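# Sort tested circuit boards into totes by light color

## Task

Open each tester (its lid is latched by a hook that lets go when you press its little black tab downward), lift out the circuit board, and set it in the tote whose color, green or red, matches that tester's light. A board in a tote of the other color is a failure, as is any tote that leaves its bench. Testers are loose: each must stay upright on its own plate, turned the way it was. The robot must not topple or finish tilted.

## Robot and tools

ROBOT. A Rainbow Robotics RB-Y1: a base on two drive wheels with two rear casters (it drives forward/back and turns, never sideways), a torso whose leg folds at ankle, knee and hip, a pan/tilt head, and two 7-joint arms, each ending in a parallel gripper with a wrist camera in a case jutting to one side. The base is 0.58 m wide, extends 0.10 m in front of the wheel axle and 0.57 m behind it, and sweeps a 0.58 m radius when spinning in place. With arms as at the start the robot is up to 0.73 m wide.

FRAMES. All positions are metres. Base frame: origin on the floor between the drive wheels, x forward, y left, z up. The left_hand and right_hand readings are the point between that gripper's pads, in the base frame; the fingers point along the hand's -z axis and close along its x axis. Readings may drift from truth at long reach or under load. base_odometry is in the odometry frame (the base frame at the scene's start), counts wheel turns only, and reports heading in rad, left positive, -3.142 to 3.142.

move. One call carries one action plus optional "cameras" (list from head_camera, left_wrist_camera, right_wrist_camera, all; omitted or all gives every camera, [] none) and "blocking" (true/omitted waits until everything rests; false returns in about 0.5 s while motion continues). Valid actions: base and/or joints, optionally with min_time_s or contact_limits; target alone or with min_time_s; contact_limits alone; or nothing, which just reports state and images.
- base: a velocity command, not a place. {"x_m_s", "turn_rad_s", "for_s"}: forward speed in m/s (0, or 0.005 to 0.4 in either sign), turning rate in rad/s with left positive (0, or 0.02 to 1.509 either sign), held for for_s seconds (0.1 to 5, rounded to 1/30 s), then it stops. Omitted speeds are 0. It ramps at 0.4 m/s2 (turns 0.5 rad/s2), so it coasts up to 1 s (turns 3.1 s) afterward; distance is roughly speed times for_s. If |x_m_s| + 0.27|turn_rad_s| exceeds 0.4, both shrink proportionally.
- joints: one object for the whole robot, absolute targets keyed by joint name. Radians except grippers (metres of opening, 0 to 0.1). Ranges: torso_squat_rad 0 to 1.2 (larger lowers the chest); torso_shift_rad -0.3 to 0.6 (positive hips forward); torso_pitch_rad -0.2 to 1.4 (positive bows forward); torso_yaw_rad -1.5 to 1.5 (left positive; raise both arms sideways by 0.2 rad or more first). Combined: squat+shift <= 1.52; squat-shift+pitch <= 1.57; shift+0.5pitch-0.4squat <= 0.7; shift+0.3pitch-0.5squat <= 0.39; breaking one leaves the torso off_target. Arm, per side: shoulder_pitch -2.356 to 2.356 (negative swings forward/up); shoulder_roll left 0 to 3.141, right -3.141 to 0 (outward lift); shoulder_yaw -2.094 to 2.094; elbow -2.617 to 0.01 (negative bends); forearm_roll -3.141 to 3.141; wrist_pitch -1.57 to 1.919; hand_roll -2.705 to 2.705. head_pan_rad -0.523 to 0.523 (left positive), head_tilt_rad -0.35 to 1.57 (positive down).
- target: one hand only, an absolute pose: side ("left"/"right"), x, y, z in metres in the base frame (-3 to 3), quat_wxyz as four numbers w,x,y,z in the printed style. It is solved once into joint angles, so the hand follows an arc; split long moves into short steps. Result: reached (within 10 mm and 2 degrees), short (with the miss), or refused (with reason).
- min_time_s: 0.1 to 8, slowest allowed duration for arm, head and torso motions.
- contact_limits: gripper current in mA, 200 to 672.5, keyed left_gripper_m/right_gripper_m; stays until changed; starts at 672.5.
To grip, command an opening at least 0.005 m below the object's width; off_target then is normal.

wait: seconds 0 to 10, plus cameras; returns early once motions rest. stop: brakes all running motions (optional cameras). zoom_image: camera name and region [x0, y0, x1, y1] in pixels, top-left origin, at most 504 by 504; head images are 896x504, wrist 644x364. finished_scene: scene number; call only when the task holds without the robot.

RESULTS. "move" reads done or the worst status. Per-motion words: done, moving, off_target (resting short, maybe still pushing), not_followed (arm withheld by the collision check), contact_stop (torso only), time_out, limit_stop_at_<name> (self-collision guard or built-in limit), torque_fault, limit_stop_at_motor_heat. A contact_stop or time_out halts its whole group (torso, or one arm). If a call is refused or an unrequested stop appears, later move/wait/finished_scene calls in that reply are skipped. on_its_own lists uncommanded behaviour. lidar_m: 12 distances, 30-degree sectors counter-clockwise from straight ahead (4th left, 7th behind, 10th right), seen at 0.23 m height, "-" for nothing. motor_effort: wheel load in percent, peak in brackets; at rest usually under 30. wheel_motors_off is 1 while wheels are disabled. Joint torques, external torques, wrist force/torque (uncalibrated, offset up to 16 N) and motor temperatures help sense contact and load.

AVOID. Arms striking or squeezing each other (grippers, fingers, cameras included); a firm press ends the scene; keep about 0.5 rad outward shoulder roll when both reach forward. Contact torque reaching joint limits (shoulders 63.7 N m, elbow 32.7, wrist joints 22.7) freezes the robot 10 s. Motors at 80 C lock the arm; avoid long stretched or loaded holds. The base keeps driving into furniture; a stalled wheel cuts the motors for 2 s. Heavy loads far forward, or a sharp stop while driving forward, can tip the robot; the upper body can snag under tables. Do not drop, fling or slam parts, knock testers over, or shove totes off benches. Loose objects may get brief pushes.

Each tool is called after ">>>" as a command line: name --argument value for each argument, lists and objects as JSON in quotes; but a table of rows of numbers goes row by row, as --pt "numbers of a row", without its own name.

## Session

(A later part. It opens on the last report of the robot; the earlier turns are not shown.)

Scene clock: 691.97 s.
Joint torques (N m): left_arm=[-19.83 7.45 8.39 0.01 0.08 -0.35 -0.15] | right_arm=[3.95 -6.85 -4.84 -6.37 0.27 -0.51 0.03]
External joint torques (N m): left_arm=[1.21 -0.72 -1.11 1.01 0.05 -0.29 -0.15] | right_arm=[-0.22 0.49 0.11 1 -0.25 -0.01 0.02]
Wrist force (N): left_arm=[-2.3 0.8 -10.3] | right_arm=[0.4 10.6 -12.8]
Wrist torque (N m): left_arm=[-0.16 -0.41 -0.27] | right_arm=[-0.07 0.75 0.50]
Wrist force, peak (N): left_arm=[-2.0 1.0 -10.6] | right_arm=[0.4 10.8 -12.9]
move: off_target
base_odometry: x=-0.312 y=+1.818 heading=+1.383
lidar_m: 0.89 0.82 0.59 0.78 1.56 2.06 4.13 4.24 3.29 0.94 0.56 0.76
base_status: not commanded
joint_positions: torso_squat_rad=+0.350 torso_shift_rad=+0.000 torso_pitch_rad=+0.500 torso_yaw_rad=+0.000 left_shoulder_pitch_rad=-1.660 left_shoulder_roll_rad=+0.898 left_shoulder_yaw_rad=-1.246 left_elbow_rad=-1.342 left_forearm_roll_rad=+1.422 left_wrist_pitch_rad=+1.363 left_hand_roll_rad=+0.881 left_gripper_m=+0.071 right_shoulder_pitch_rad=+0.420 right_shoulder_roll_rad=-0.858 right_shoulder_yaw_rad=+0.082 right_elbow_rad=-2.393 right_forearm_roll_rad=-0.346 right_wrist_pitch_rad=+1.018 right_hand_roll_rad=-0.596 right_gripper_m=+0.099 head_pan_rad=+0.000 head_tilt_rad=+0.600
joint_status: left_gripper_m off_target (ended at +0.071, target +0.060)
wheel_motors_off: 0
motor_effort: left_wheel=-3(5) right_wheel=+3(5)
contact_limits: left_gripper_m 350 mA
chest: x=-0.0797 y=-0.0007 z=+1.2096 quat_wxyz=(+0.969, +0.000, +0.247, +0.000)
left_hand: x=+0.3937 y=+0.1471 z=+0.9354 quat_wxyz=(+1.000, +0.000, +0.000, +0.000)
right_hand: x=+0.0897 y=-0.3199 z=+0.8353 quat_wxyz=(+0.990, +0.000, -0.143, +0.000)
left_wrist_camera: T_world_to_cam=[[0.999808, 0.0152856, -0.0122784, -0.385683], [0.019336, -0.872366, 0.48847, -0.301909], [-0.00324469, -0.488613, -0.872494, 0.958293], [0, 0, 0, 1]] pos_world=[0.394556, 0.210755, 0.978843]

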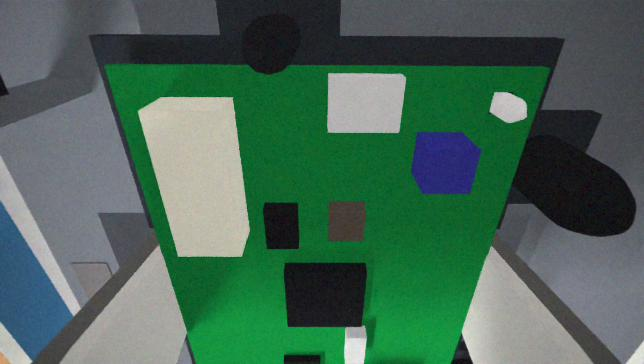

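>>> move --contact_limits '{"left_gripper_m": 672}' --cameras '[]'

>>> move --target '{"side":"left","x":0.394,"y":0.147,"z":0.96,"quat_wxyz":[1,0,0,0]}' --cameras '[]'

>>> move --target '{"side":"left","x":0.385,"y":0.147,"z":1.09,"quat_wxyz":[1,0,0,0]}' --cameras '["head_camera","left_wrist_camera"]'

Scene clock: 696.40 s.
Joint torques (N m): left_arm=[-19.82 7.12 8.74 -0.02 0.03 -0.33 -0.13] | right_arm=[3.97 -6.99 -4.78 -6.36 0.32 -0.6 -0.07]
External joint torques (N m): left_arm=[1.22 -1.05 -0.76 0.99 0 -0.27 -0.13] | right_arm=[-0.21 0.35 0.17 1.01 -0.2 -0.1 -0.08]
Wrist force (N): left_arm=[-1.5 0.6 -10.1] | right_arm=[0.4 10.8 -12.6]
Wrist torque (N m): left_arm=[-0.13 -0.39 -0.23] | right_arm=[-0.07 0.76 0.50]
Wrist force, peak (N): left_arm=[-2.3 1.0 -10.5] | right_arm=[0.4 10.9 -12.8]
base_odometry: x=-0.312 y=+1.818 heading=+1.383
lidar_m: 0.88 0.82 0.59 0.78 1.55 2.05 4.13 4.24 3.29 0.95 0.57 0.76
base_status: not commanded
joint_positions: torso_squat_rad=+0.350 torso_shift_rad=+0.000 torso_pitch_rad=+0.500 torso_yaw_rad=+0.000 left_shoulder_pitch_rad=-1.660 left_shoulder_roll_rad=+0.898 left_shoulder_yaw_rad=-1.246 left_elbow_rad=-1.342 left_forearm_roll_rad=+1.422 left_wrist_pitch_rad=+1.363 left_hand_roll_rad=+0.881 left_gripper_m=+0.071 right_shoulder_pitch_rad=+0.420 right_shoulder_roll_rad=-0.858 right_shoulder_yaw_rad=+0.082 right_elbow_rad=-2.393 right_forearm_roll_rad=-0.346 right_wrist_pitch_rad=+1.018 right_hand_roll_rad=-0.596 right_gripper_m=+0.099 head_pan_rad=+0.000 head_tilt_rad=+0.600
joint_status: not commanded
wheel_motors_off: 0
motor_effort: left_wheel=-4(4) right_wheel=+2(5)
contact_limits: left_gripper_m 672 mA
chest: x=-0.0797 y=-0.0007 z=+1.2096 quat_wxyz=(+0.969, +0.000, +0.247, +0.000)
left_hand: x=+0.3937 y=+0.1471 z=+0.9354 quat_wxyz=(+1.000, +0.000, +0.000, +0.000)
right_hand: x=+0.0897 y=-0.3199 z=+0.8353 quat_wxyz=(+0.990, +0.000, -0.143, +0.000)

Scene clock: 697.10 s.
Joint torques (N m): left_arm=[-19.52 7.79 9.38 -0.87 0.2 0.04 0.17] | right_arm=[3.91 -7.25 -4.95 -6.36 0.3 -0.55 0.02]
External joint torques (N m): left_arm=[1.52 -0.36 -0.34 -0.03 0.17 0.1 0.17] | right_arm=[-0.26 0.09 0 1.01 -0.22 -0.04 0.01]
Wrist force (N): left_arm=[-1.8 1.2 -10.6] | right_arm=[0.6 10.6 -12.8]
Wrist torque (N m): left_arm=[-0.15 -0.41 -0.25] | right_arm=[-0.05 0.79 0.49]
Wrist force, peak (N): left_arm=[3.7 0.9 -14.5] | right_arm=[0.4 10.7 -12.8]
move: done
base_odometry: x=-0.312 y=+1.818 heading=+1.383
lidar_m: 0.88 0.82 0.59 0.77 1.55 2.05 4.13 4.25 3.28 0.95 0.57 0.75
base_status: not commanded
joint_positions: torso_squat_rad=+0.350 torso_shift_rad=+0.000 torso_pitch_rad=+0.500 torso_yaw_rad=+0.000 left_shoulder_pitch_rad=-1.696 left_shoulder_roll_rad=+0.928 left_shoulder_yaw_rad=-1.228 left_elbow_rad=-1.378 left_forearm_roll_rad=+1.450 left_wrist_pitch_rad=+1.410 left_hand_roll_rad=+0.893 left_gripper_m=+0.071 right_shoulder_pitch_rad=+0.420 right_shoulder_roll_rad=-0.858 right_shoulder_yaw_rad=+0.082 right_elbow_rad=-2.393 right_forearm_roll_rad=-0.346 right_wrist_pitch_rad=+1.018 right_hand_roll_rad=-0.596 right_gripper_m=+0.099 head_pan_rad=+0.000 head_tilt_rad=+0.600
joint_status: all done
wheel_motors_off: 0
motor_effort: left_wheel=-3(5) right_wheel=+3(6)
contact_limits: left_gripper_m 672 mA
chest: x=-0.0797 y=-0.0007 z=+1.2096 quat_wxyz=(+0.969, +0.000, +0.247, +0.000)
left_hand: x=+0.3941 y=+0.1469 z=+0.9601 quat_wxyz=(+1.000, +0.000, +0.000, +0.000)
left_hand_status: reached (checked arc, planned for 0.2 s): 0 mm and 0.0 deg off.
right_hand: x=+0.0896 y=-0.3199 z=+0.8353 quat_wxyz=(+0.990, +0.000, -0.143, +0.000)

Scene clock: 698.03 s.
Joint torques (N m): left_arm=[-18.25 7.03 9.42 -0.08 0.11 -0.2 0.26] | right_arm=[4.17 -6.96 -5.15 -6.36 0.19 -0.52 0.06]
External joint torques (N m): left_arm=[2.37 -0.43 -0.67 -0.31 0.08 -0.14 0.26] | right_arm=[0 0.38 -0.2 1.01 -0.32 -0.01 0.04]
Wrist force (N): left_arm=[-1.2 0.9 -10.9] | right_arm=[0.7 10.7 -12.7]
Wrist torque (N m): left_arm=[-0.11 -0.35 -0.24] | right_arm=[-0.06 0.77 0.50]
Wrist force, peak (N): left_arm=[-1.3 1.2 -12.8] | right_arm=[0.5 10.9 -13.0]
move: done
base_odometry: x=-0.312 y=+1.818 heading=+1.383
lidar_m: 0.88 0.83 0.59 0.79 1.56 2.05 4.13 4.24 3.30 0.95 0.57 0.75
base_status: not commanded
joint_positions: torso_squat_rad=+0.350 torso_shift_rad=+0.000 torso_pitch_rad=+0.500 torso_yaw_rad=+0.000 left_shoulder_pitch_rad=-1.899 left_shoulder_roll_rad=+1.043 left_shoulder_yaw_rad=-1.123 left_elbow_rad=-1.483 left_forearm_roll_rad=+1.611 left_wrist_pitch_rad=+1.662 left_hand_roll_rad=+0.944 left_gripper_m=+0.071 right_shoulder_pitch_rad=+0.420 right_shoulder_roll_rad=-0.858 right_shoulder_yaw_rad=+0.082 right_elbow_rad=-2.393 right_forearm_roll_rad=-0.346 right_wrist_pitch_rad=+1.018 right_hand_roll_rad=-0.596 right_gripper_m=+0.099 head_pan_rad=+0.000 head_tilt_rad=+0.600
joint_status: all done
wheel_motors_off: 0
motor_effort: left_wheel=-3(5) right_wheel=+3(4)
contact_limits: left_gripper_m 672 mA
chest: x=-0.0797 y=-0.0007 z=+1.2096 quat_wxyz=(+0.969, +0.000, +0.247, +0.000)
left_hand: x=+0.3852 y=+0.1469 z=+1.0901 quat_wxyz=(+1.000, +0.000, +0.000, +0.000)
left_hand_status: reached (checked arc, planned for 0.5 s): 0 mm and 0.0 deg off.
right_hand: x=+0.0897 y=-0.3199 z=+0.8353 quat_wxyz=(+0.990, +0.000, -0.143, +0.000)
head_camera: T_world_to_cam=[[0.036607, -0.998749, 0.0340543, -0.0506305], [-0.871702, -0.0485768, -0.487623, 0.760187], [0.488667, -0.0118348, -0.87239, 1.12086], [0, 0, 0, 1]] pos_world=[0.116783, -0.00037456, 1.35024]
left_wrist_camera: T_world_to_cam=[[0.999812, 0.0152045, -0.0120091, -0.375574], [0.0191341, -0.872302, 0.488593, -0.377562], [-0.00304672, -0.488731, -0.872429, 1.09302], [0, 0, 0, 1]] pos_world=[0.386058, 0.210554, 1.13354]

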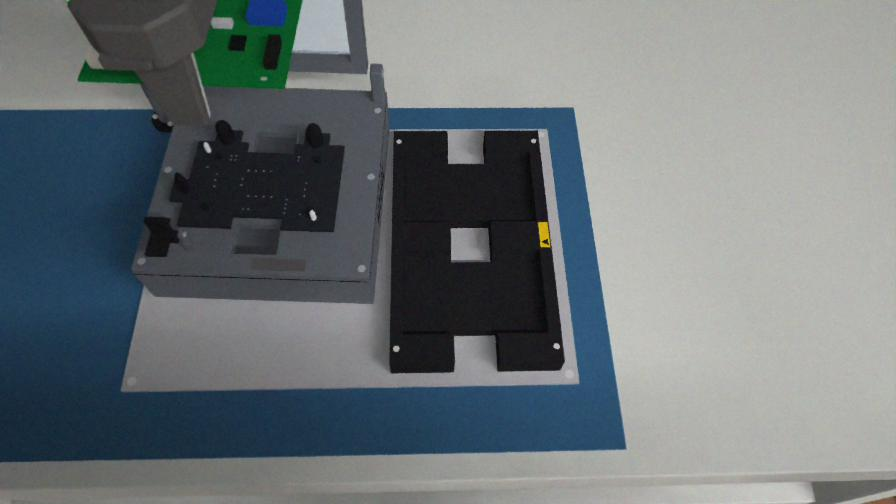

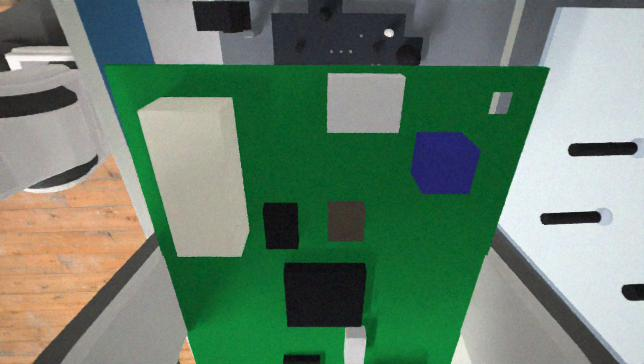

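>>> move --base '{"x_m_s": -0.3, "for_s": 2.0}' --cameras '[]'

>>> move --target '{"side":"left","x":0.28,"y":0.12,"z":1.12,"quat_wxyz":[1,0,0,0]}' --cameras '[]'

>>> move --base '{"turn_rad_s": -0.5, "for_s": 4.87}' --joints '{"torso_pitch_rad": 0.2, "head_tilt_rad": 0.4}' --cameras '["head_camera"]'

Scene clock: 709.03 s.
Joint torques (N m): left_arm=[-19.2 7.02 9.45 -0.03 0.21 -0.21 0.21] | right_arm=[3.82 -6.86 -4.94 -6.39 0.26 -0.56 -0.02]
External joint torques (N m): left_arm=[1.42 -0.45 -0.64 -0.26 0.17 -0.16 0.21] | right_arm=[-0.36 0.48 0.01 0.98 -0.25 -0.05 -0.03]
Wrist force (N): left_arm=[-1.4 0.9 -11.1] | right_arm=[0.4 10.8 -13.0]
Wrist torque (N m): left_arm=[-0.13 -0.38 -0.22] | right_arm=[-0.09 0.75 0.48]
Wrist force, peak (N): left_arm=[-1.7 1.0 -11.3] | right_arm=[0.9 10.9 -12.8]
move: done
base_odometry: x=-0.424 y=+1.229 heading=+1.383
lidar_m: 1.48 0.97 1.12 1.48 1.52 2.00 3.54 3.67 3.33 3.15 1.21 0.98
base_status: done (sent for 2 of 2 s)
joint_positions: torso_squat_rad=+0.350 torso_shift_rad=+0.000 torso_pitch_rad=+0.500 torso_yaw_rad=+0.000 left_shoulder_pitch_rad=-1.898 left_shoulder_roll_rad=+1.043 left_shoulder_yaw_rad=-1.123 left_elbow_rad=-1.483 left_forearm_roll_rad=+1.611 left_wrist_pitch_rad=+1.662 left_hand_roll_rad=+0.944 left_gripper_m=+0.071 right_shoulder_pitch_rad=+0.420 right_shoulder_roll_rad=-0.858 right_shoulder_yaw_rad=+0.082 right_elbow_rad=-2.393 right_forearm_roll_rad=-0.346 right_wrist_pitch_rad=+1.018 right_hand_roll_rad=-0.596 right_gripper_m=+0.099 head_pan_rad=+0.000 head_tilt_rad=+0.600
joint_status: not commanded
wheel_motors_off: 0
motor_effort: left_wheel=-1(23) right_wheel=+6(27)
contact_limits: left_gripper_m 672 mA
chest: x=-0.0797 y=-0.0007 z=+1.2096 quat_wxyz=(+0.969, +0.000, +0.247, +0.000)
left_hand: x=+0.3851 y=+0.1470 z=+1.0900 quat_wxyz=(+1.000, +0.000, +0.000, +0.000)
right_hand: x=+0.0896 y=-0.3199 z=+0.8353 quat_wxyz=(+0.990, +0.000, -0.143, +0.000)

Scene clock: 710.27 s.
Joint torques (N m): left_arm=[-15.79 6.55 10.22 1.43 0.17 0.14 -0.27] | right_arm=[3.86 -7.01 -4.82 -6.49 0.22 -0.54 0.02]
External joint torques (N m): left_arm=[1.04 0.5 0.42 0.17 0.12 0.18 -0.27] | right_arm=[-0.31 0.33 0.13 0.88 -0.29 -0.03 0]
Wrist force (N): left_arm=[-1.5 1.2 -10.8] | right_arm=[0.5 10.9 -12.5]
Wrist torque (N m): left_arm=[-0.14 -0.39 -0.23] | right_arm=[-0.08 0.76 0.52]
Wrist force, peak (N): left_arm=[-1.1 1.0 -11.8] | right_arm=[0.6 10.6 -13.0]
move: done
base_odometry: x=-0.424 y=+1.229 heading=+1.383
lidar_m: 1.48 0.98 1.12 1.48 1.52 2.01 3.54 3.66 3.32 3.15 1.22 0.98
base_status: not commanded
joint_positions: torso_squat_rad=+0.350 torso_shift_rad=+0.000 torso_pitch_rad=+0.500 torso_yaw_rad=+0.000 left_shoulder_pitch_rad=-1.917 left_shoulder_roll_rad=+1.161 left_shoulder_yaw_rad=-1.049 left_elbow_rad=-1.981 left_forearm_roll_rad=+1.739 left_wrist_pitch_rad=+1.697 left_hand_roll_rad=+1.351 left_gripper_m=+0.071 right_shoulder_pitch_rad=+0.420 right_shoulder_roll_rad=-0.858 right_shoulder_yaw_rad=+0.082 right_elbow_rad=-2.393 right_forearm_roll_rad=-0.346 right_wrist_pitch_rad=+1.018 right_hand_roll_rad=-0.596 right_gripper_m=+0.099 head_pan_rad=+0.000 head_tilt_rad=+0.600
joint_status: all done
wheel_motors_off: 0
motor_effort: left_wheel=-3(5) right_wheel=+4(7)
contact_limits: left_gripper_m 672 mA
chest: x=-0.0797 y=-0.0007 z=+1.2096 quat_wxyz=(+0.969, +0.000, +0.247, +0.000)
left_hand: x=+0.2799 y=+0.1200 z=+1.1198 quat_wxyz=(+1.000, +0.000, +0.001, -0.001)
left_hand_status: reached (checked arc, planned for 0.8 s): 0 mm and 0.1 deg off.
right_hand: x=+0.0896 y=-0.3199 z=+0.8353 quat_wxyz=(+0.990, +0.000, -0.143, +0.000)

Scene clock: 716.43 s.
Joint torques (N m): left_arm=[-14.95 5.98 9.46 3.66 -0.31 -0.02 -0.26] | right_arm=[-1.05 -8.58 -6.31 -6.78 0.45 -1 0.06]
External joint torques (N m): left_arm=[0.85 0.75 0.32 0.11 0.2 0.15 -0.24] | right_arm=[-0.22 0.47 0.26 0.96 -0.34 -0.04 0.03]
Wrist force (N): left_arm=[-3.6 1.2 -10.6] | right_arm=[-1.1 11.0 -12.0]
Wrist torque (N m): left_arm=[-0.13 -0.48 -0.21] | right_arm=[-0.10 0.68 0.49]
Wrist force, peak (N): left_arm=[-3.6 1.2 -11.1] | right_arm=[0.5 10.7 -13.0]
move: done
base_odometry: x=-0.424 y=+1.229 heading=-1.050
lidar_m: 3.91 3.16 2.82 1.01 0.99 1.31 0.98 1.40 1.51 1.65 2.47 3.53
base_status: done (sent for 4.87 of 4.87 s)
joint_positions: torso_squat_rad=+0.350 torso_shift_rad=+0.000 torso_pitch_rad=+0.200 torso_yaw_rad=+0.000 left_shoulder_pitch_rad=-1.917 left_shoulder_roll_rad=+1.161 left_shoulder_yaw_rad=-1.049 left_elbow_rad=-1.981 left_forearm_roll_rad=+1.739 left_wrist_pitch_rad=+1.697 left_hand_roll_rad=+1.351 left_gripper_m=+0.071 right_shoulder_pitch_rad=+0.420 right_shoulder_roll_rad=-0.858 right_shoulder_yaw_rad=+0.082 right_elbow_rad=-2.393 right_forearm_roll_rad=-0.346 right_wrist_pitch_rad=+1.018 right_hand_roll_rad=-0.596 right_gripper_m=+0.099 head_pan_rad=+0.000 head_tilt_rad=+0.400
joint_status: all done
wheel_motors_off: 0
motor_effort: left_wheel=+3(25) right_wheel=+0(26)
contact_limits: left_gripper_m 672 mA
chest: x=-0.1666 y=-0.0007 z=+1.2413 quat_wxyz=(+0.995, +0.000, +0.100, +0.000)
left_hand: x=+0.2035 y=+0.1199 z=+1.2619 quat_wxyz=(+0.989, +0.000, -0.148, -0.001)
right_hand: x=+0.1057 y=-0.3200 z=+0.9338 quat_wxyz=(+0.957, +0.000, -0.289, +0.000)
head_camera: T_world_to_cam=[[0.0153851, -0.99876, 0.0473456, -0.0687065], [-0.531222, -0.0482803, -0.845856, 1.21502], [0.847093, -0.0121374, -0.531306, 0.789602], [0, 0, 0, 1]] pos_world=[-0.0223647, -0.00037614, 1.4505]

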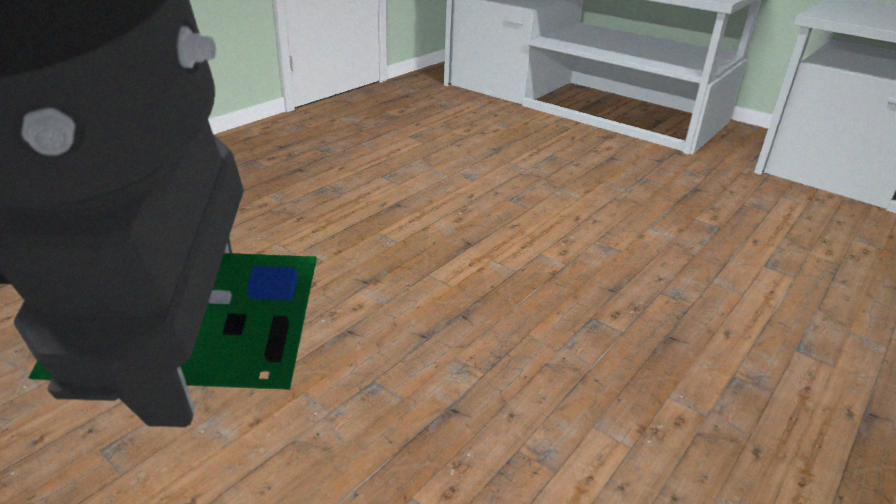

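>>> move --base '{"x_m_s": 0.36, "for_s": 4.4}' --joints '{"head_tilt_rad": 0.25}' --cameras '["head_camera"]'

Scene clock: 726.73 s.
Joint torques (N m): left_arm=[-14.78 5.83 9.56 3.64 -0.36 -0.06 -0.22] | right_arm=[-1.11 -8.68 -6.55 -6.76 0.54 -0.96 0]
External joint torques (N m): left_arm=[1.02 0.59 0.43 0.09 0.16 0.11 -0.2] | right_arm=[-0.29 0.37 0.02 0.98 -0.25 0 -0.03]
Wrist force (N): left_arm=[-3.3 1.1 -10.6] | right_arm=[-0.9 10.5 -11.7]
Wrist torque (N m): left_arm=[-0.11 -0.46 -0.20] | right_arm=[-0.06 0.71 0.48]
Wrist force, peak (N): left_arm=[-3.3 1.1 -11.0] | right_arm=[-0.6 10.9 -12.2]
move: done
base_odometry: x=+0.364 y=-0.146 heading=-1.050
lidar_m: 2.52 2.17 2.15 2.35 2.05 1.99 2.57 2.51 2.49 2.71 2.28 2.24
base_status: done (sent for 4.4 of 4.4 s)
joint_positions: torso_squat_rad=+0.350 torso_shift_rad=+0.000 torso_pitch_rad=+0.200 torso_yaw_rad=+0.000 left_shoulder_pitch_rad=-1.917 left_shoulder_roll_rad=+1.161 left_shoulder_yaw_rad=-1.049 left_elbow_rad=-1.981 left_forearm_roll_rad=+1.739 left_wrist_pitch_rad=+1.697 left_hand_roll_rad=+1.351 left_gripper_m=+0.071 right_shoulder_pitch_rad=+0.420 right_shoulder_roll_rad=-0.858 right_shoulder_yaw_rad=+0.082 right_elbow_rad=-2.393 right_forearm_roll_rad=-0.346 right_wrist_pitch_rad=+1.018 right_hand_roll_rad=-0.596 right_gripper_m=+0.099 head_pan_rad=+0.000 head_tilt_rad=+0.250
joint_status: all done
wheel_motors_off: 0
motor_effort: left_wheel=-3(29) right_wheel=+3(30)
contact_limits: left_gripper_m 672 mA
chest: x=-0.1665 y=-0.0007 z=+1.2413 quat_wxyz=(+0.995, +0.000, +0.100, +0.000)
left_hand: x=+0.2036 y=+0.1199 z=+1.2618 quat_wxyz=(+0.989, +0.000, -0.148, -0.001)
right_hand: x=+0.1058 y=-0.3200 z=+0.9337 quat_wxyz=(+0.957, +0.000, -0.289, +0.000)
head_camera: T_world_to_cam=[[0.00805558, -0.998759, 0.0491512, -0.0720609], [-0.399039, -0.0482803, -0.915662, 1.32903], [0.916899, -0.0122371, -0.398933, 0.607098], [0, 0, 0, 1]] pos_world=[-0.0257308, -0.000376305, 1.46268]

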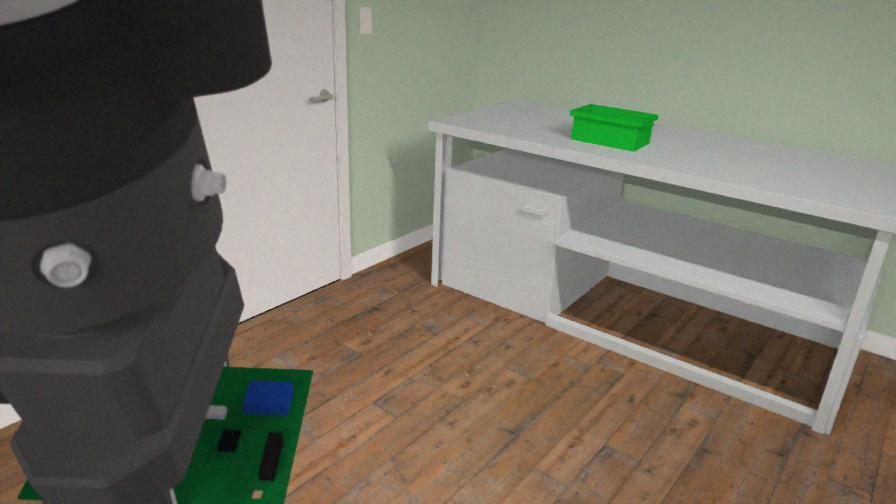

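>>> move --base '{"x_m_s": 0.36, "for_s": 4.6}' --cameras '[]'

>>> move --base '{"turn_rad_s": -0.4, "for_s": 1.7667}' --joints '{"head_tilt_rad": 0.5}' --cameras '["head_camera"]'

Scene clock: 741.40 s.
Joint torques (N m): left_arm=[-14.94 6.16 9.48 3.58 -0.3 -0.05 -0.2] | right_arm=[-1.08 -8.65 -6.63 -6.69 0.49 -1.04 0.04]
External joint torques (N m): left_arm=[0.86 0.92 0.34 0.04 0.22 0.12 -0.18] | right_arm=[-0.26 0.39 -0.06 1.05 -0.3 -0.07 0.01]
Wrist force (N): left_arm=[-3.3 1.1 -10.7] | right_arm=[-1.3 10.8 -11.9]
Wrist torque (N m): left_arm=[-0.11 -0.47 -0.20] | right_arm=[-0.08 0.66 0.51]
Wrist force, peak (N): left_arm=[-3.5 1.2 -10.8] | right_arm=[-1.1 10.9 -12.1]
move: done
base_odometry: x=+1.187 y=-1.583 heading=-1.050
lidar_m: 1.00 1.13 1.12 1.23 1.90 3.38 4.23 3.53 3.26 1.37 1.61 0.94
base_status: done (sent for 4.6 of 4.6 s)
joint_positions: torso_squat_rad=+0.350 torso_shift_rad=+0.000 torso_pitch_rad=+0.200 torso_yaw_rad=+0.000 left_shoulder_pitch_rad=-1.917 left_shoulder_roll_rad=+1.161 left_shoulder_yaw_rad=-1.049 left_elbow_rad=-1.981 left_forearm_roll_rad=+1.739 left_wrist_pitch_rad=+1.697 left_hand_roll_rad=+1.351 left_gripper_m=+0.071 right_shoulder_pitch_rad=+0.420 right_shoulder_roll_rad=-0.858 right_shoulder_yaw_rad=+0.082 right_elbow_rad=-2.393 right_forearm_roll_rad=-0.346 right_wrist_pitch_rad=+1.018 right_hand_roll_rad=-0.596 right_gripper_m=+0.099 head_pan_rad=+0.000 head_tilt_rad=+0.250
joint_status: not commanded
wheel_motors_off: 0
motor_effort: left_wheel=-1(18) right_wheel=+0(27)
contact_limits: left_gripper_m 672 mA
chest: x=-0.1665 y=-0.0007 z=+1.2413 quat_wxyz=(+0.995, +0.000, +0.100, +0.000)
left_hand: x=+0.2036 y=+0.1199 z=+1.2618 quat_wxyz=(+0.989, +0.000, -0.148, -0.001)
right_hand: x=+0.1058 y=-0.3200 z=+0.9337 quat_wxyz=(+0.957, +0.000, -0.289, +0.000)

Scene clock: 744.27 s.
Joint torques (N m): left_arm=[-14.87 6 9.4 3.49 -0.3 -0.04 -0.3] | right_arm=[-0.91 -8.76 -6.54 -6.74 0.51 -1.03 -0.03]
External joint torques (N m): left_arm=[0.93 0.76 0.26 -0.05 0.21 0.13 -0.29] | right_arm=[-0.09 0.28 0.03 1.01 -0.27 -0.07 -0.06]
Wrist force (N): left_arm=[-3.2 1.3 -10.6] | right_arm=[-1.1 10.7 -11.8]
Wrist torque (N m): left_arm=[-0.14 -0.45 -0.21] | right_arm=[-0.08 0.68 0.48]
Wrist force, peak (N): left_arm=[-3.4 1.2 -11.0] | right_arm=[-1.0 11.2 -11.7]
move: done
base_odometry: x=+1.187 y=-1.582 heading=-1.757
lidar_m: 0.95 0.95 1.18 1.12 1.17 1.55 3.41 3.46 3.67 3.49 1.64 1.33
base_status: done (sent for 1.77 of 1.77 s)
joint_positions: torso_squat_rad=+0.350 torso_shift_rad=+0.000 torso_pitch_rad=+0.200 torso_yaw_rad=+0.000 left_shoulder_pitch_rad=-1.917 left_shoulder_roll_rad=+1.161 left_shoulder_yaw_rad=-1.049 left_elbow_rad=-1.981 left_forearm_roll_rad=+1.739 left_wrist_pitch_rad=+1.697 left_hand_roll_rad=+1.351 left_gripper_m=+0.071 right_shoulder_pitch_rad=+0.420 right_shoulder_roll_rad=-0.858 right_shoulder_yaw_rad=+0.082 right_elbow_rad=-2.393 right_forearm_roll_rad=-0.346 right_wrist_pitch_rad=+1.018 right_hand_roll_rad=-0.596 right_gripper_m=+0.099 head_pan_rad=+0.000 head_tilt_rad=+0.500
joint_status: all done
wheel_motors_off: 0
motor_effort: left_wheel=+3(27) right_wheel=+0(28)
contact_limits: left_gripper_m 672 mA
chest: x=-0.1665 y=-0.0007 z=+1.2413 quat_wxyz=(+0.995, +0.000, +0.100, +0.000)
left_hand: x=+0.2036 y=+0.1199 z=+1.2618 quat_wxyz=(+0.989, +0.000, -0.148, -0.001)
right_hand: x=+0.1058 y=-0.3200 z=+0.9337 quat_wxyz=(+0.957, +0.000, -0.289, +0.000)
head_camera: T_world_to_cam=[[0.0201813, -0.998757, 0.0455848, -0.0656947], [-0.613133, -0.0483775, -0.788497, 1.12433], [0.789722, -0.0120367, -0.613347, 0.901014], [0, 0, 0, 1]] pos_world=[-0.0208613, -0.00037562, 1.44216]

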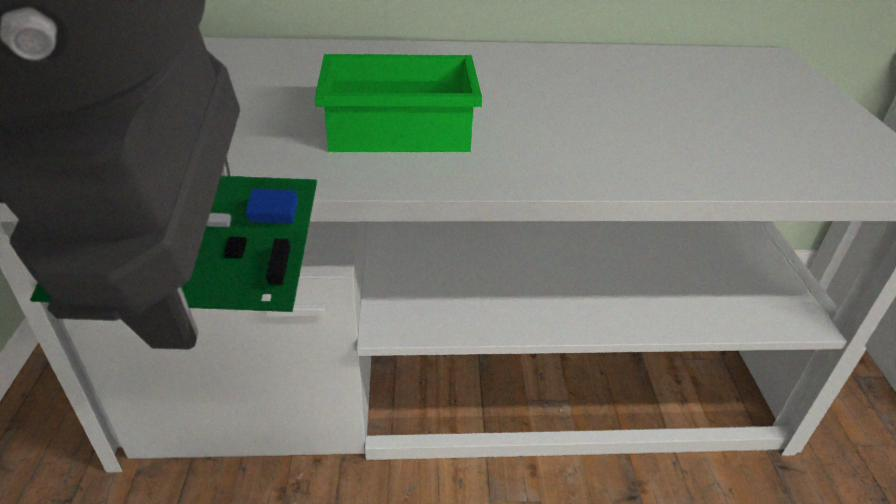

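>>> move --base '{"x_m_s": 0.25, "for_s": 2.0}' --joints '{"torso_pitch_rad": 0.35}' --cameras '["head_camera"]'

>>> move --target '{"side":"left","x":0.3,"y":0.13,"z":1.2,"quat_wxyz":[1,0,0,0]}' --cameras '[]'

>>> move --joints '{"torso_pitch_rad": 0.5, "head_tilt_rad": 0.4}' --cameras '["head_camera","left_wrist_camera"]'

Scene clock: 754.60 s.
Joint torques (N m): left_arm=[-15.66 6.03 9.51 2.57 -0.13 0.05 -0.24] | right_arm=[1.34 -7.74 -5.66 -6.58 0.38 -0.91 0]
External joint torques (N m): left_arm=[0.84 0.33 -0.06 0.14 0.1 0.15 -0.23] | right_arm=[-0.36 0.54 0.16 1.07 -0.28 -0.17 -0.03]
Wrist force (N): left_arm=[-2.6 1.2 -10.6] | right_arm=[0.2 10.6 -12.2]
Wrist torque (N m): left_arm=[-0.13 -0.44 -0.20] | right_arm=[-0.06 0.80 0.49]
Wrist force, peak (N): left_arm=[-2.5 1.2 -11.2] | right_arm=[0.3 10.7 -12.7]
move: done
base_odometry: x=+1.095 y=-2.074 heading=-1.757
lidar_m: 0.82 0.47 0.58 1.14 1.17 1.59 3.87 3.95 3.65 3.13 1.03 1.16
base_status: done (sent for 2 of 2 s)
joint_positions: torso_squat_rad=+0.350 torso_shift_rad=+0.000 torso_pitch_rad=+0.350 torso_yaw_rad=+0.000 left_shoulder_pitch_rad=-1.917 left_shoulder_roll_rad=+1.161 left_shoulder_yaw_rad=-1.049 left_elbow_rad=-1.981 left_forearm_roll_rad=+1.739 left_wrist_pitch_rad=+1.697 left_hand_roll_rad=+1.351 left_gripper_m=+0.071 right_shoulder_pitch_rad=+0.420 right_shoulder_roll_rad=-0.858 right_shoulder_yaw_rad=+0.082 right_elbow_rad=-2.393 right_forearm_roll_rad=-0.346 right_wrist_pitch_rad=+1.018 right_hand_roll_rad=-0.596 right_gripper_m=+0.099 head_pan_rad=+0.000 head_tilt_rad=+0.500
joint_status: all done
wheel_motors_off: 0
motor_effort: left_wheel=-3(33) right_wheel=+0(31)
contact_limits: left_gripper_m 672 mA
chest: x=-0.1219 y=-0.0007 z=+1.2287 quat_wxyz=(+0.985, +0.000, +0.174, +0.000)
left_hand: x=+0.2471 y=+0.1200 z=+1.1937 quat_wxyz=(+0.997, +0.000, -0.074, -0.001)
right_hand: x=+0.1014 y=-0.3199 z=+0.8839 quat_wxyz=(+0.976, +0.000, -0.216, +0.000)
head_camera: T_world_to_cam=[[0.0268332, -0.998758, 0.0419836, -0.0607835], [-0.72406, -0.0483753, -0.688039, 1.00481], [0.689215, -0.0119363, -0.724458, 0.982268], [0, 0, 0, 1]] pos_world=[0.0521766, -0.000375462, 1.40551]

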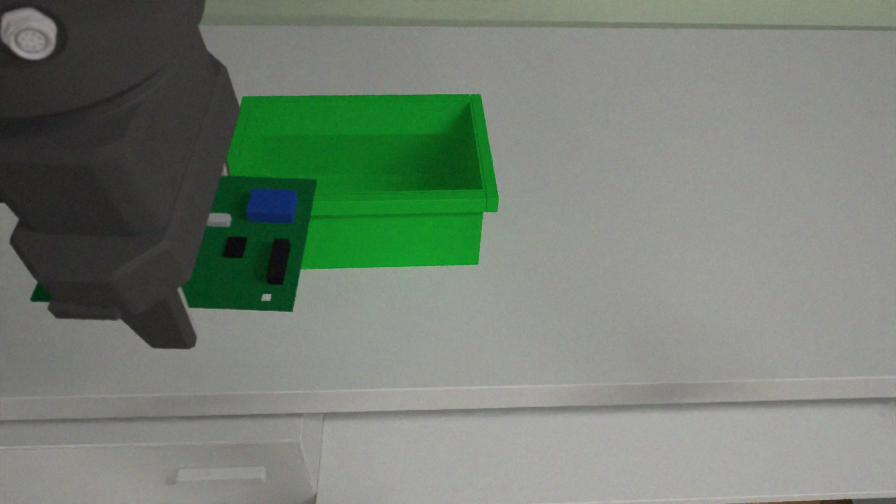

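Scene clock: 755.70 s.
Joint torques (N m): left_arm=[-18.48 5.34 9.19 1.63 0.25 0.1 0.31] | right_arm=[1.6 -7.9 -5.51 -6.64 0.39 -0.79 0.04]
External joint torques (N m): left_arm=[1.11 -1.33 -0.57 0.17 0.22 0.16 0.31] | right_arm=[-0.1 0.39 0.31 1.01 -0.27 -0.05 0.01]
Wrist force (N): left_arm=[-1.5 1.2 -10.7] | right_arm=[-0.3 10.6 -12.4]
Wrist torque (N m): left_arm=[-0.18 -0.41 -0.22] | right_arm=[-0.09 0.73 0.49]
Wrist force, peak (N): left_arm=[-1.7 1.5 -11.7] | right_arm=[-0.2 11.1 -12.2]
move: done
base_odometry: x=+1.095 y=-2.074 heading=-1.757
lidar_m: 0.82 0.46 0.58 1.13 1.17 1.58 3.86 3.95 3.66 3.13 1.02 1.17
base_status: not commanded
joint_positions: torso_squat_rad=+0.350 torso_shift_rad=+0.000 torso_pitch_rad=+0.350 torso_yaw_rad=+0.000 left_shoulder_pitch_rad=-1.940 left_shoulder_roll_rad=+1.040 left_shoulder_yaw_rad=-1.088 left_elbow_rad=-1.551 left_forearm_roll_rad=+1.777 left_wrist_pitch_rad=+1.795 left_hand_roll_rad=+1.058 left_gripper_m=+0.071 right_shoulder_pitch_rad=+0.420 right_shoulder_roll_rad=-0.858 right_shoulder_yaw_rad=+0.082 right_elbow_rad=-2.393 right_forearm_roll_rad=-0.346 right_wrist_pitch_rad=+1.018 right_hand_roll_rad=-0.596 right_gripper_m=+0.099 head_pan_rad=+0.000 head_tilt_rad=+0.500
joint_status: all done
wheel_motors_off: 0
motor_effort: left_wheel=-3(4) right_wheel=+3(3)
contact_limits: left_gripper_m 672 mA
chest: x=-0.1219 y=-0.0007 z=+1.2287 quat_wxyz=(+0.985, +0.000, +0.174, +0.000)
left_hand: x=+0.3000 y=+0.1300 z=+1.2001 quat_wxyz=(+1.000, +0.000, +0.000, +0.000)
left_hand_status: reached (checked arc, planned for 0.8 s): 0 mm and 0.0 deg off.
right_hand: x=+0.1014 y=-0.3199 z=+0.8839 quat_wxyz=(+0.976, +0.000, -0.216, +0.000)

Scene clock: 757.00 s.
Joint torques (N m): left_arm=[-18.94 5.79 9.53 0.76 0.49 0.1 0.29] | right_arm=[4.06 -6.82 -4.93 -6.34 0.2 -0.55 0.04]
External joint torques (N m): left_arm=[0.99 -1.15 -0.42 0.28 0.2 0.01 0.28] | right_arm=[-0.11 0.52 0.02 1.03 -0.32 -0.04 0.02]
Wrist force (N): left_arm=[-0.6 0.9 -10.5] | right_arm=[0.3 10.6 -12.7]
Wrist torque (N m): left_arm=[-0.12 -0.36 -0.23] | right_arm=[-0.07 0.72 0.50]
Wrist force, peak (N): left_arm=[-0.4 1.0 -11.2] | right_arm=[0.4 11.0 -12.6]
move: done
base_odometry: x=+1.095 y=-2.074 heading=-1.757
lidar_m: 0.82 0.47 0.58 1.14 1.17 1.59 3.86 3.95 3.67 3.12 1.02 1.16
base_status: not commanded
joint_positions: torso_squat_rad=+0.350 torso_shift_rad=+0.000 torso_pitch_rad=+0.500 torso_yaw_rad=+0.000 left_shoulder_pitch_rad=-1.940 left_shoulder_roll_rad=+1.040 left_shoulder_yaw_rad=-1.088 left_elbow_rad=-1.551 left_forearm_roll_rad=+1.777 left_wrist_pitch_rad=+1.795 left_hand_roll_rad=+1.058 left_gripper_m=+0.071 right_shoulder_pitch_rad=+0.420 right_shoulder_roll_rad=-0.858 right_shoulder_yaw_rad=+0.082 right_elbow_rad=-2.393 right_forearm_roll_rad=-0.346 right_wrist_pitch_rad=+1.018 right_hand_roll_rad=-0.596 right_gripper_m=+0.099 head_pan_rad=+0.000 head_tilt_rad=+0.400
joint_status: all done
wheel_motors_off: 0
motor_effort: left_wheel=-3(5) right_wheel=+1(3)
contact_limits: left_gripper_m 672 mA
chest: x=-0.0796 y=-0.0007 z=+1.2096 quat_wxyz=(+0.969, +0.000, +0.247, +0.000)
left_hand: x=+0.3332 y=+0.1301 z=+1.1182 quat_wxyz=(+0.997, +0.000, +0.075, +0.000)
right_hand: x=+0.0897 y=-0.3199 z=+0.8352 quat_wxyz=(+0.990, +0.000, -0.143, +0.000)
head_camera: T_world_to_cam=[[0.0289037, -0.998758, 0.0405899, -0.0593264], [-0.757595, -0.0483786, -0.65093, 0.980701], [0.652085, -0.0119364, -0.758052, 0.957776], [0, 0, 0, 1]] pos_world=[0.120137, -0.00037545, 1.36682]
left_wrist_camera: T_world_to_cam=[[0.986796, 0.0157184, -0.161202, -0.151937], [0.0923659, -0.872188, 0.480372, -0.420207], [-0.133048, -0.488918, -0.862124, 1.14102], [0, 0, 0, 1]] pos_world=[0.340554, 0.193753, 1.16106]

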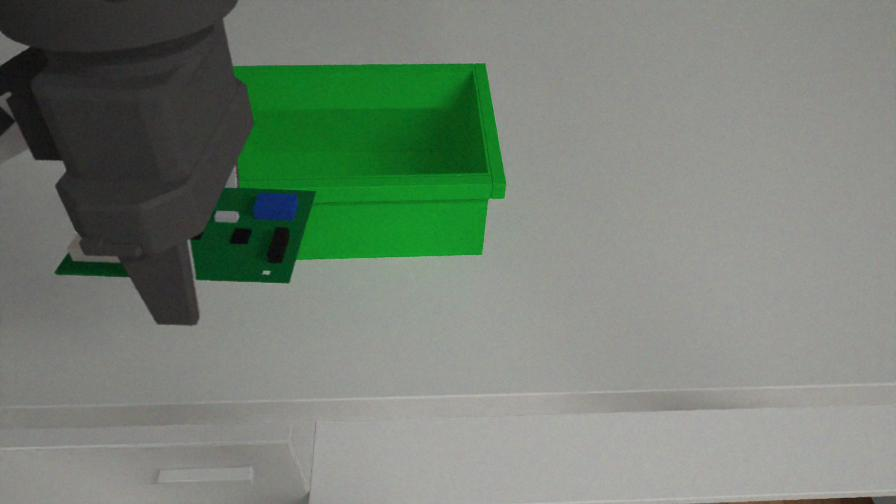

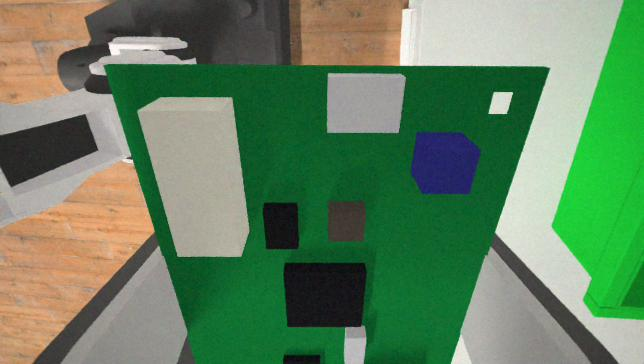

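>>> move --base '{"x_m_s": 0.15, "for_s": 1.0}' --cameras '[]'

>>> move --target '{"side":"left","x":0.48,"y":0.085,"z":1.13,"quat_wxyz":[1,0,0,0]}' --cameras '["head_camera","left_wrist_camera"]'

Scene clock: 765.30 s.
Joint torques (N m): left_arm=[-18.98 5.48 9.38 0.79 0.45 0.23 0.34] | right_arm=[4.13 -6.82 -4.74 -6.38 0.31 -0.49 0.08]
External joint torques (N m): left_arm=[0.95 -1.46 -0.57 0.31 0.17 0.14 0.33] | right_arm=[-0.05 0.52 0.2 0.99 -0.21 0.02 0.06]
Wrist force (N): left_arm=[-0.7 1.1 -10.6] | right_arm=[0.7 10.6 -12.5]
Wrist torque (N m): left_arm=[-0.12 -0.36 -0.24] | right_arm=[-0.07 0.80 0.51]
Wrist force, peak (N): left_arm=[-0.3 1.0 -11.2] | right_arm=[0.6 10.6 -13.1]
move: done
base_odometry: x=+1.067 y=-2.221 heading=-1.757
lidar_m: 0.87 0.33 0.39 0.80 1.18 1.59 3.91 4.09 3.65 1.59 0.96 1.00
base_status: done (sent for 1 of 1 s)
joint_positions: torso_squat_rad=+0.350 torso_shift_rad=+0.000 torso_pitch_rad=+0.500 torso_yaw_rad=+0.000 left_shoulder_pitch_rad=-1.940 left_shoulder_roll_rad=+1.040 left_shoulder_yaw_rad=-1.088 left_elbow_rad=-1.551 left_forearm_roll_rad=+1.777 left_wrist_pitch_rad=+1.795 left_hand_roll_rad=+1.058 left_gripper_m=+0.071 right_shoulder_pitch_rad=+0.420 right_shoulder_roll_rad=-0.858 right_shoulder_yaw_rad=+0.082 right_elbow_rad=-2.393 right_forearm_roll_rad=-0.346 right_wrist_pitch_rad=+1.018 right_hand_roll_rad=-0.596 right_gripper_m=+0.099 head_pan_rad=+0.000 head_tilt_rad=+0.400
joint_status: not commanded
wheel_motors_off: 0
motor_effort: left_wheel=-3(20) right_wheel=+1(24)
contact_limits: left_gripper_m 672 mA
chest: x=-0.0797 y=-0.0007 z=+1.2096 quat_wxyz=(+0.969, +0.000, +0.247, +0.000)
left_hand: x=+0.3332 y=+0.1301 z=+1.1183 quat_wxyz=(+0.997, +0.000, +0.075, +0.000)
right_hand: x=+0.0897 y=-0.3199 z=+0.8353 quat_wxyz=(+0.990, +0.000, -0.143, +0.000)

Scene clock: 767.53 s.
Joint torques (N m): left_arm=[-23.64 7.72 1.52 0.02 0.24 -0.27 0.34] | right_arm=[3.94 -6.66 -4.57 -6.26 0.32 -0.53 0.09]
External joint torques (N m): left_arm=[1.72 -0.39 -1.12 0.81 0.24 -0.12 0.34] | right_arm=[-0.23 0.68 0.38 1.12 -0.2 -0.02 0.08]
Wrist force (N): left_arm=[-1.7 1.3 -10.9] | right_arm=[0.5 10.8 -12.6]
Wrist torque (N m): left_arm=[-0.17 -0.40 -0.22] | right_arm=[-0.09 0.77 0.51]
Wrist force, peak (N): left_arm=[-2.2 0.6 -11.4] | right_arm=[0.4 10.8 -13.0]
move: short
base_odometry: x=+1.067 y=-2.221 heading=-1.757
lidar_m: 0.87 0.33 0.38 0.80 1.18 1.60 3.91 4.09 3.66 1.59 0.96 1.01
base_status: not commanded
joint_positions: torso_squat_rad=+0.350 torso_shift_rad=+0.000 torso_pitch_rad=+0.500 torso_yaw_rad=+0.000 left_shoulder_pitch_rad=-2.214 left_shoulder_roll_rad=+0.438 left_shoulder_yaw_rad=-1.165 left_elbow_rad=-0.267 left_forearm_roll_rad=+1.498 left_wrist_pitch_rad=+1.697 left_hand_roll_rad=+0.391 left_gripper_m=+0.071 right_shoulder_pitch_rad=+0.420 right_shoulder_roll_rad=-0.858 right_shoulder_yaw_rad=+0.082 right_elbow_rad=-2.393 right_forearm_roll_rad=-0.346 right_wrist_pitch_rad=+1.018 right_hand_roll_rad=-0.596 right_gripper_m=+0.099 head_pan_rad=+0.000 head_tilt_rad=+0.400
joint_status: all done
wheel_motors_off: 0
motor_effort: left_wheel=-4(5) right_wheel=+1(2)
contact_limits: left_gripper_m 672 mA
chest: x=-0.0797 y=-0.0007 z=+1.2096 quat_wxyz=(+0.969, +0.000, +0.247, +0.000)
left_hand: x=+0.4794 y=+0.0850 z=+1.1300 quat_wxyz=(+1.000, -0.005, -0.017, +0.000)
left_hand_status: short (checked arc, as near as the solve gets, planned for 1.6 s): 1 mm and 2.1 deg off. The place is met; only the turn is off.
right_hand: x=+0.0897 y=-0.3199 z=+0.8353 quat_wxyz=(+0.990, +0.000, -0.143, +0.000)
head_camera: T_world_to_cam=[[0.0288961, -0.998758, 0.0405924, -0.0593261], [-0.757503, -0.0483762, -0.651037, 0.98076], [0.652192, -0.0119364, -0.75796, 0.957703], [0, 0, 0, 1]] pos_world=[0.120037, -0.000375459, 1.36682]
left_wrist_camera: T_world_to_cam=[[0.999639, 0.0151459, 0.0221898, -0.506918], [0.00212135, -0.867861, 0.496803, -0.454323], [0.0267822, -0.496577, -0.867579, 1.07878], [0, 0, 0, 1]] pos_world=[0.478807, 0.149088, 1.17289]

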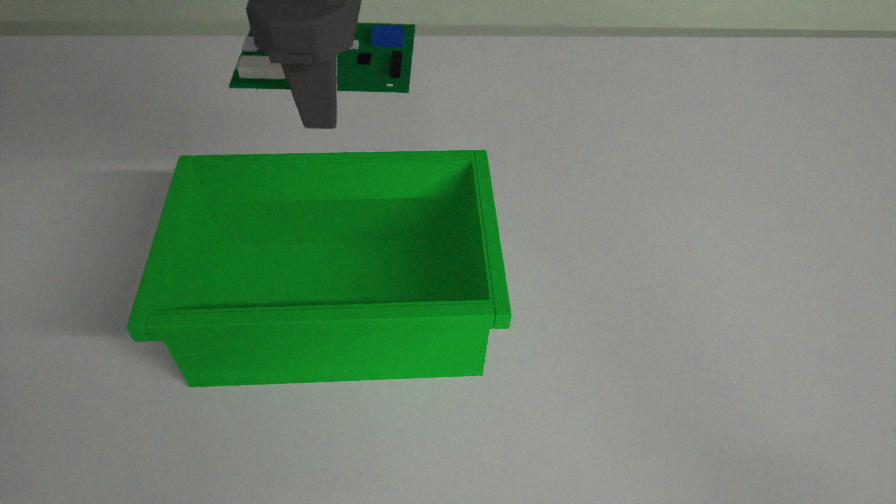

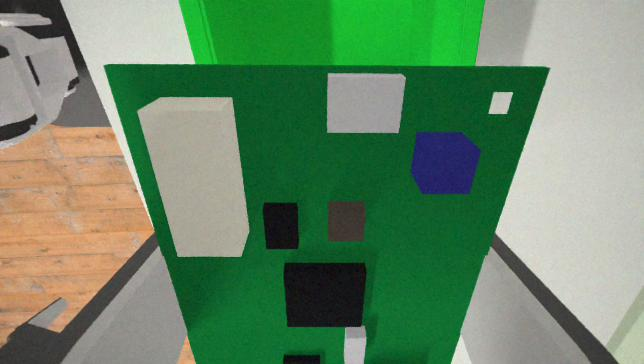

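>>> move --target '{"side":"left","x":0.492,"y":0.097,"z":1.02,"quat_wxyz":[1,0,0,0]}' --cameras '["head_camera"]'

>>> move --target '{"side":"left","x":0.49,"y":0.097,"z":0.9,"quat_wxyz":[1,0,0,0]}' --cameras '["head_camera"]'

Scene clock: 777.90 s.
Joint torques (N m): left_arm=[-25.37 7.08 1.7 -0.4 0.22 -0.1 -0.14] | right_arm=[4.01 -6.82 -4.97 -6.44 0.27 -0.53 0.03]
External joint torques (N m): left_arm=[0.3 -0.94 -0.98 0.34 0.22 0.09 -0.14] | right_arm=[-0.17 0.52 -0.02 0.93 -0.25 -0.03 0.02]
Wrist force (N): left_arm=[-1.9 1.2 -10.6] | right_arm=[0.4 10.5 -12.7]
Wrist torque (N m): left_arm=[-0.15 -0.42 -0.23] | right_arm=[-0.05 0.75 0.50]
Wrist force, peak (N): left_arm=[-2.0 1.8 -12.2] | right_arm=[0.5 11.1 -12.7]
move: short
base_odometry: x=+1.067 y=-2.221 heading=-1.757
lidar_m: 0.87 0.34 0.39 0.81 1.17 1.60 3.92 4.09 3.64 1.58 0.95 1.00
base_status: not commanded
joint_positions: torso_squat_rad=+0.350 torso_shift_rad=+0.000 torso_pitch_rad=+0.500 torso_yaw_rad=+0.000 left_shoulder_pitch_rad=-2.012 left_shoulder_roll_rad=+0.402 left_shoulder_yaw_rad=-1.185 left_elbow_rad=-0.267 left_forearm_roll_rad=+1.474 left_wrist_pitch_rad=+1.476 left_hand_roll_rad=+0.364 left_gripper_m=+0.071 right_shoulder_pitch_rad=+0.420 right_shoulder_roll_rad=-0.858 right_shoulder_yaw_rad=+0.082 right_elbow_rad=-2.393 right_forearm_roll_rad=-0.346 right_wrist_pitch_rad=+1.018 right_hand_roll_rad=-0.596 right_gripper_m=+0.099 head_pan_rad=+0.000 head_tilt_rad=+0.400
joint_status: all done
wheel_motors_off: 0
motor_effort: left_wheel=-2(4) right_wheel=+3(4)
contact_limits: left_gripper_m 672 mA
chest: x=-0.0796 y=-0.0007 z=+1.2096 quat_wxyz=(+0.969, +0.000, +0.247, +0.000)
left_hand: x=+0.4914 y=+0.0972 z=+1.0199 quat_wxyz=(+1.000, -0.006, -0.025, +0.000)
left_hand_status: short (checked arc, as near as the solve gets, planned for 0.5 s): 1 mm and 2.9 deg off. The place is met; only the turn is off.
right_hand: x=+0.0897 y=-0.3199 z=+0.8353 quat_wxyz=(+0.990, +0.000, -0.143, +0.000)
head_camera: T_world_to_cam=[[0.0289154, -0.998752, 0.0407306, -0.0594171], [-0.757595, -0.0484791, -0.650923, 0.98062], [0.652085, -0.0120356, -0.758051, 0.95784], [0, 0, 0, 1]] pos_world=[0.120037, -0.000275248, 1.36682]

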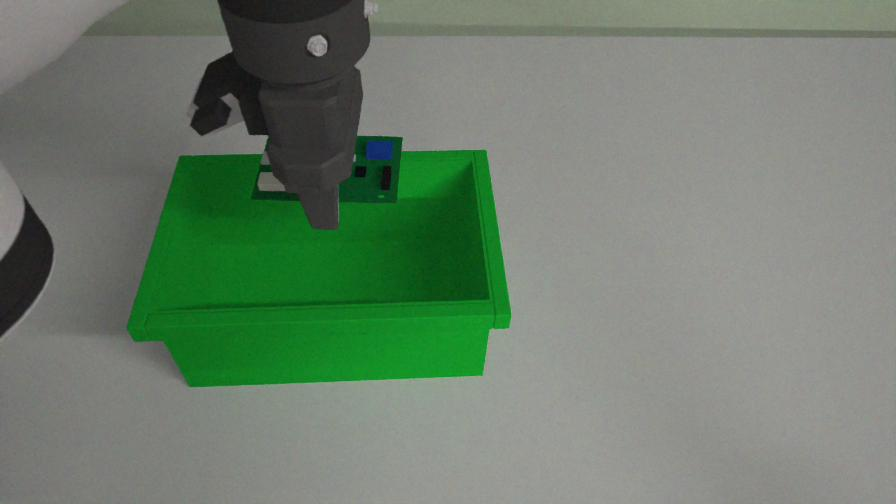

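Scene clock: 778.77 s.
Joint torques (N m): left_arm=[-24.25 6.85 1.86 -0.34 0.13 -0.24 0.3] | right_arm=[3.71 -6.82 -4.84 -6.41 0.29 -0.55 -0.04]
External joint torques (N m): left_arm=[0.57 -0.44 -0.74 0.35 0.15 0.1 0.31] | right_arm=[-0.47 0.52 0.1 0.96 -0.23 -0.04 -0.06]
Wrist force (N): left_arm=[-2.5 1.6 -10.4] | right_arm=[0.5 10.4 -12.5]
Wrist torque (N m): left_arm=[-0.15 -0.43 -0.23] | right_arm=[-0.03 0.78 0.52]
Wrist force, peak (N): left_arm=[-3.0 1.9 -12.3] | right_arm=[1.2 10.8 -12.9]
move: short
base_odometry: x=+1.067 y=-2.221 heading=-1.757
lidar_m: 0.88 0.33 0.38 0.81 1.18 1.58 3.90 4.09 3.65 1.59 0.96 0.99
base_status: not commanded
joint_positions: torso_squat_rad=+0.350 torso_shift_rad=+0.000 torso_pitch_rad=+0.500 torso_yaw_rad=+0.000 left_shoulder_pitch_rad=-1.793 left_shoulder_roll_rad=+0.335 left_shoulder_yaw_rad=-1.214 left_elbow_rad=-0.267 left_forearm_roll_rad=+1.431 left_wrist_pitch_rad=+1.166 left_hand_roll_rad=+0.376 left_gripper_m=+0.071 right_shoulder_pitch_rad=+0.420 right_shoulder_roll_rad=-0.858 right_shoulder_yaw_rad=+0.082 right_elbow_rad=-2.393 right_forearm_roll_rad=-0.346 right_wrist_pitch_rad=+1.018 right_hand_roll_rad=-0.596 right_gripper_m=+0.099 head_pan_rad=+0.000 head_tilt_rad=+0.400
joint_status: all done
wheel_motors_off: 0
motor_effort: left_wheel=-2(4) right_wheel=+3(4)
contact_limits: left_gripper_m 672 mA
chest: x=-0.0797 y=-0.0007 z=+1.2096 quat_wxyz=(+0.969, +0.000, +0.247, +0.000)
left_hand: x=+0.4893 y=+0.0972 z=+0.9002 quat_wxyz=(+0.998, -0.015, -0.065, +0.000)
left_hand_status: short (checked arc, as near as the solve gets, planned for 0.5 s): 1 mm and 7.6 deg off. The place is met; only the turn is off.
right_hand: x=+0.0897 y=-0.3199 z=+0.8353 quat_wxyz=(+0.990, +0.000, -0.143, +0.000)
head_camera: T_world_to_cam=[[0.0289154, -0.998752, 0.0407306, -0.0594171], [-0.757595, -0.0484791, -0.650923, 0.98062], [0.652085, -0.0120356, -0.758051, 0.95784], [0, 0, 0, 1]] pos_world=[0.120037, -0.000275248, 1.36682]

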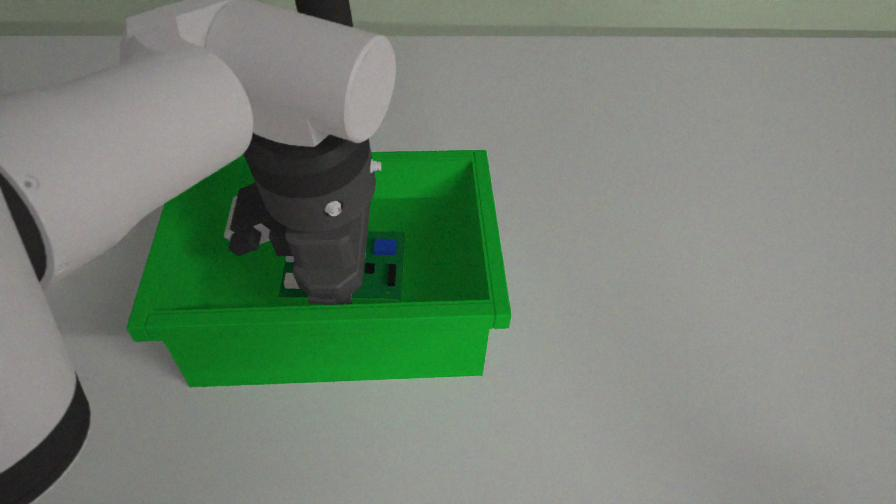

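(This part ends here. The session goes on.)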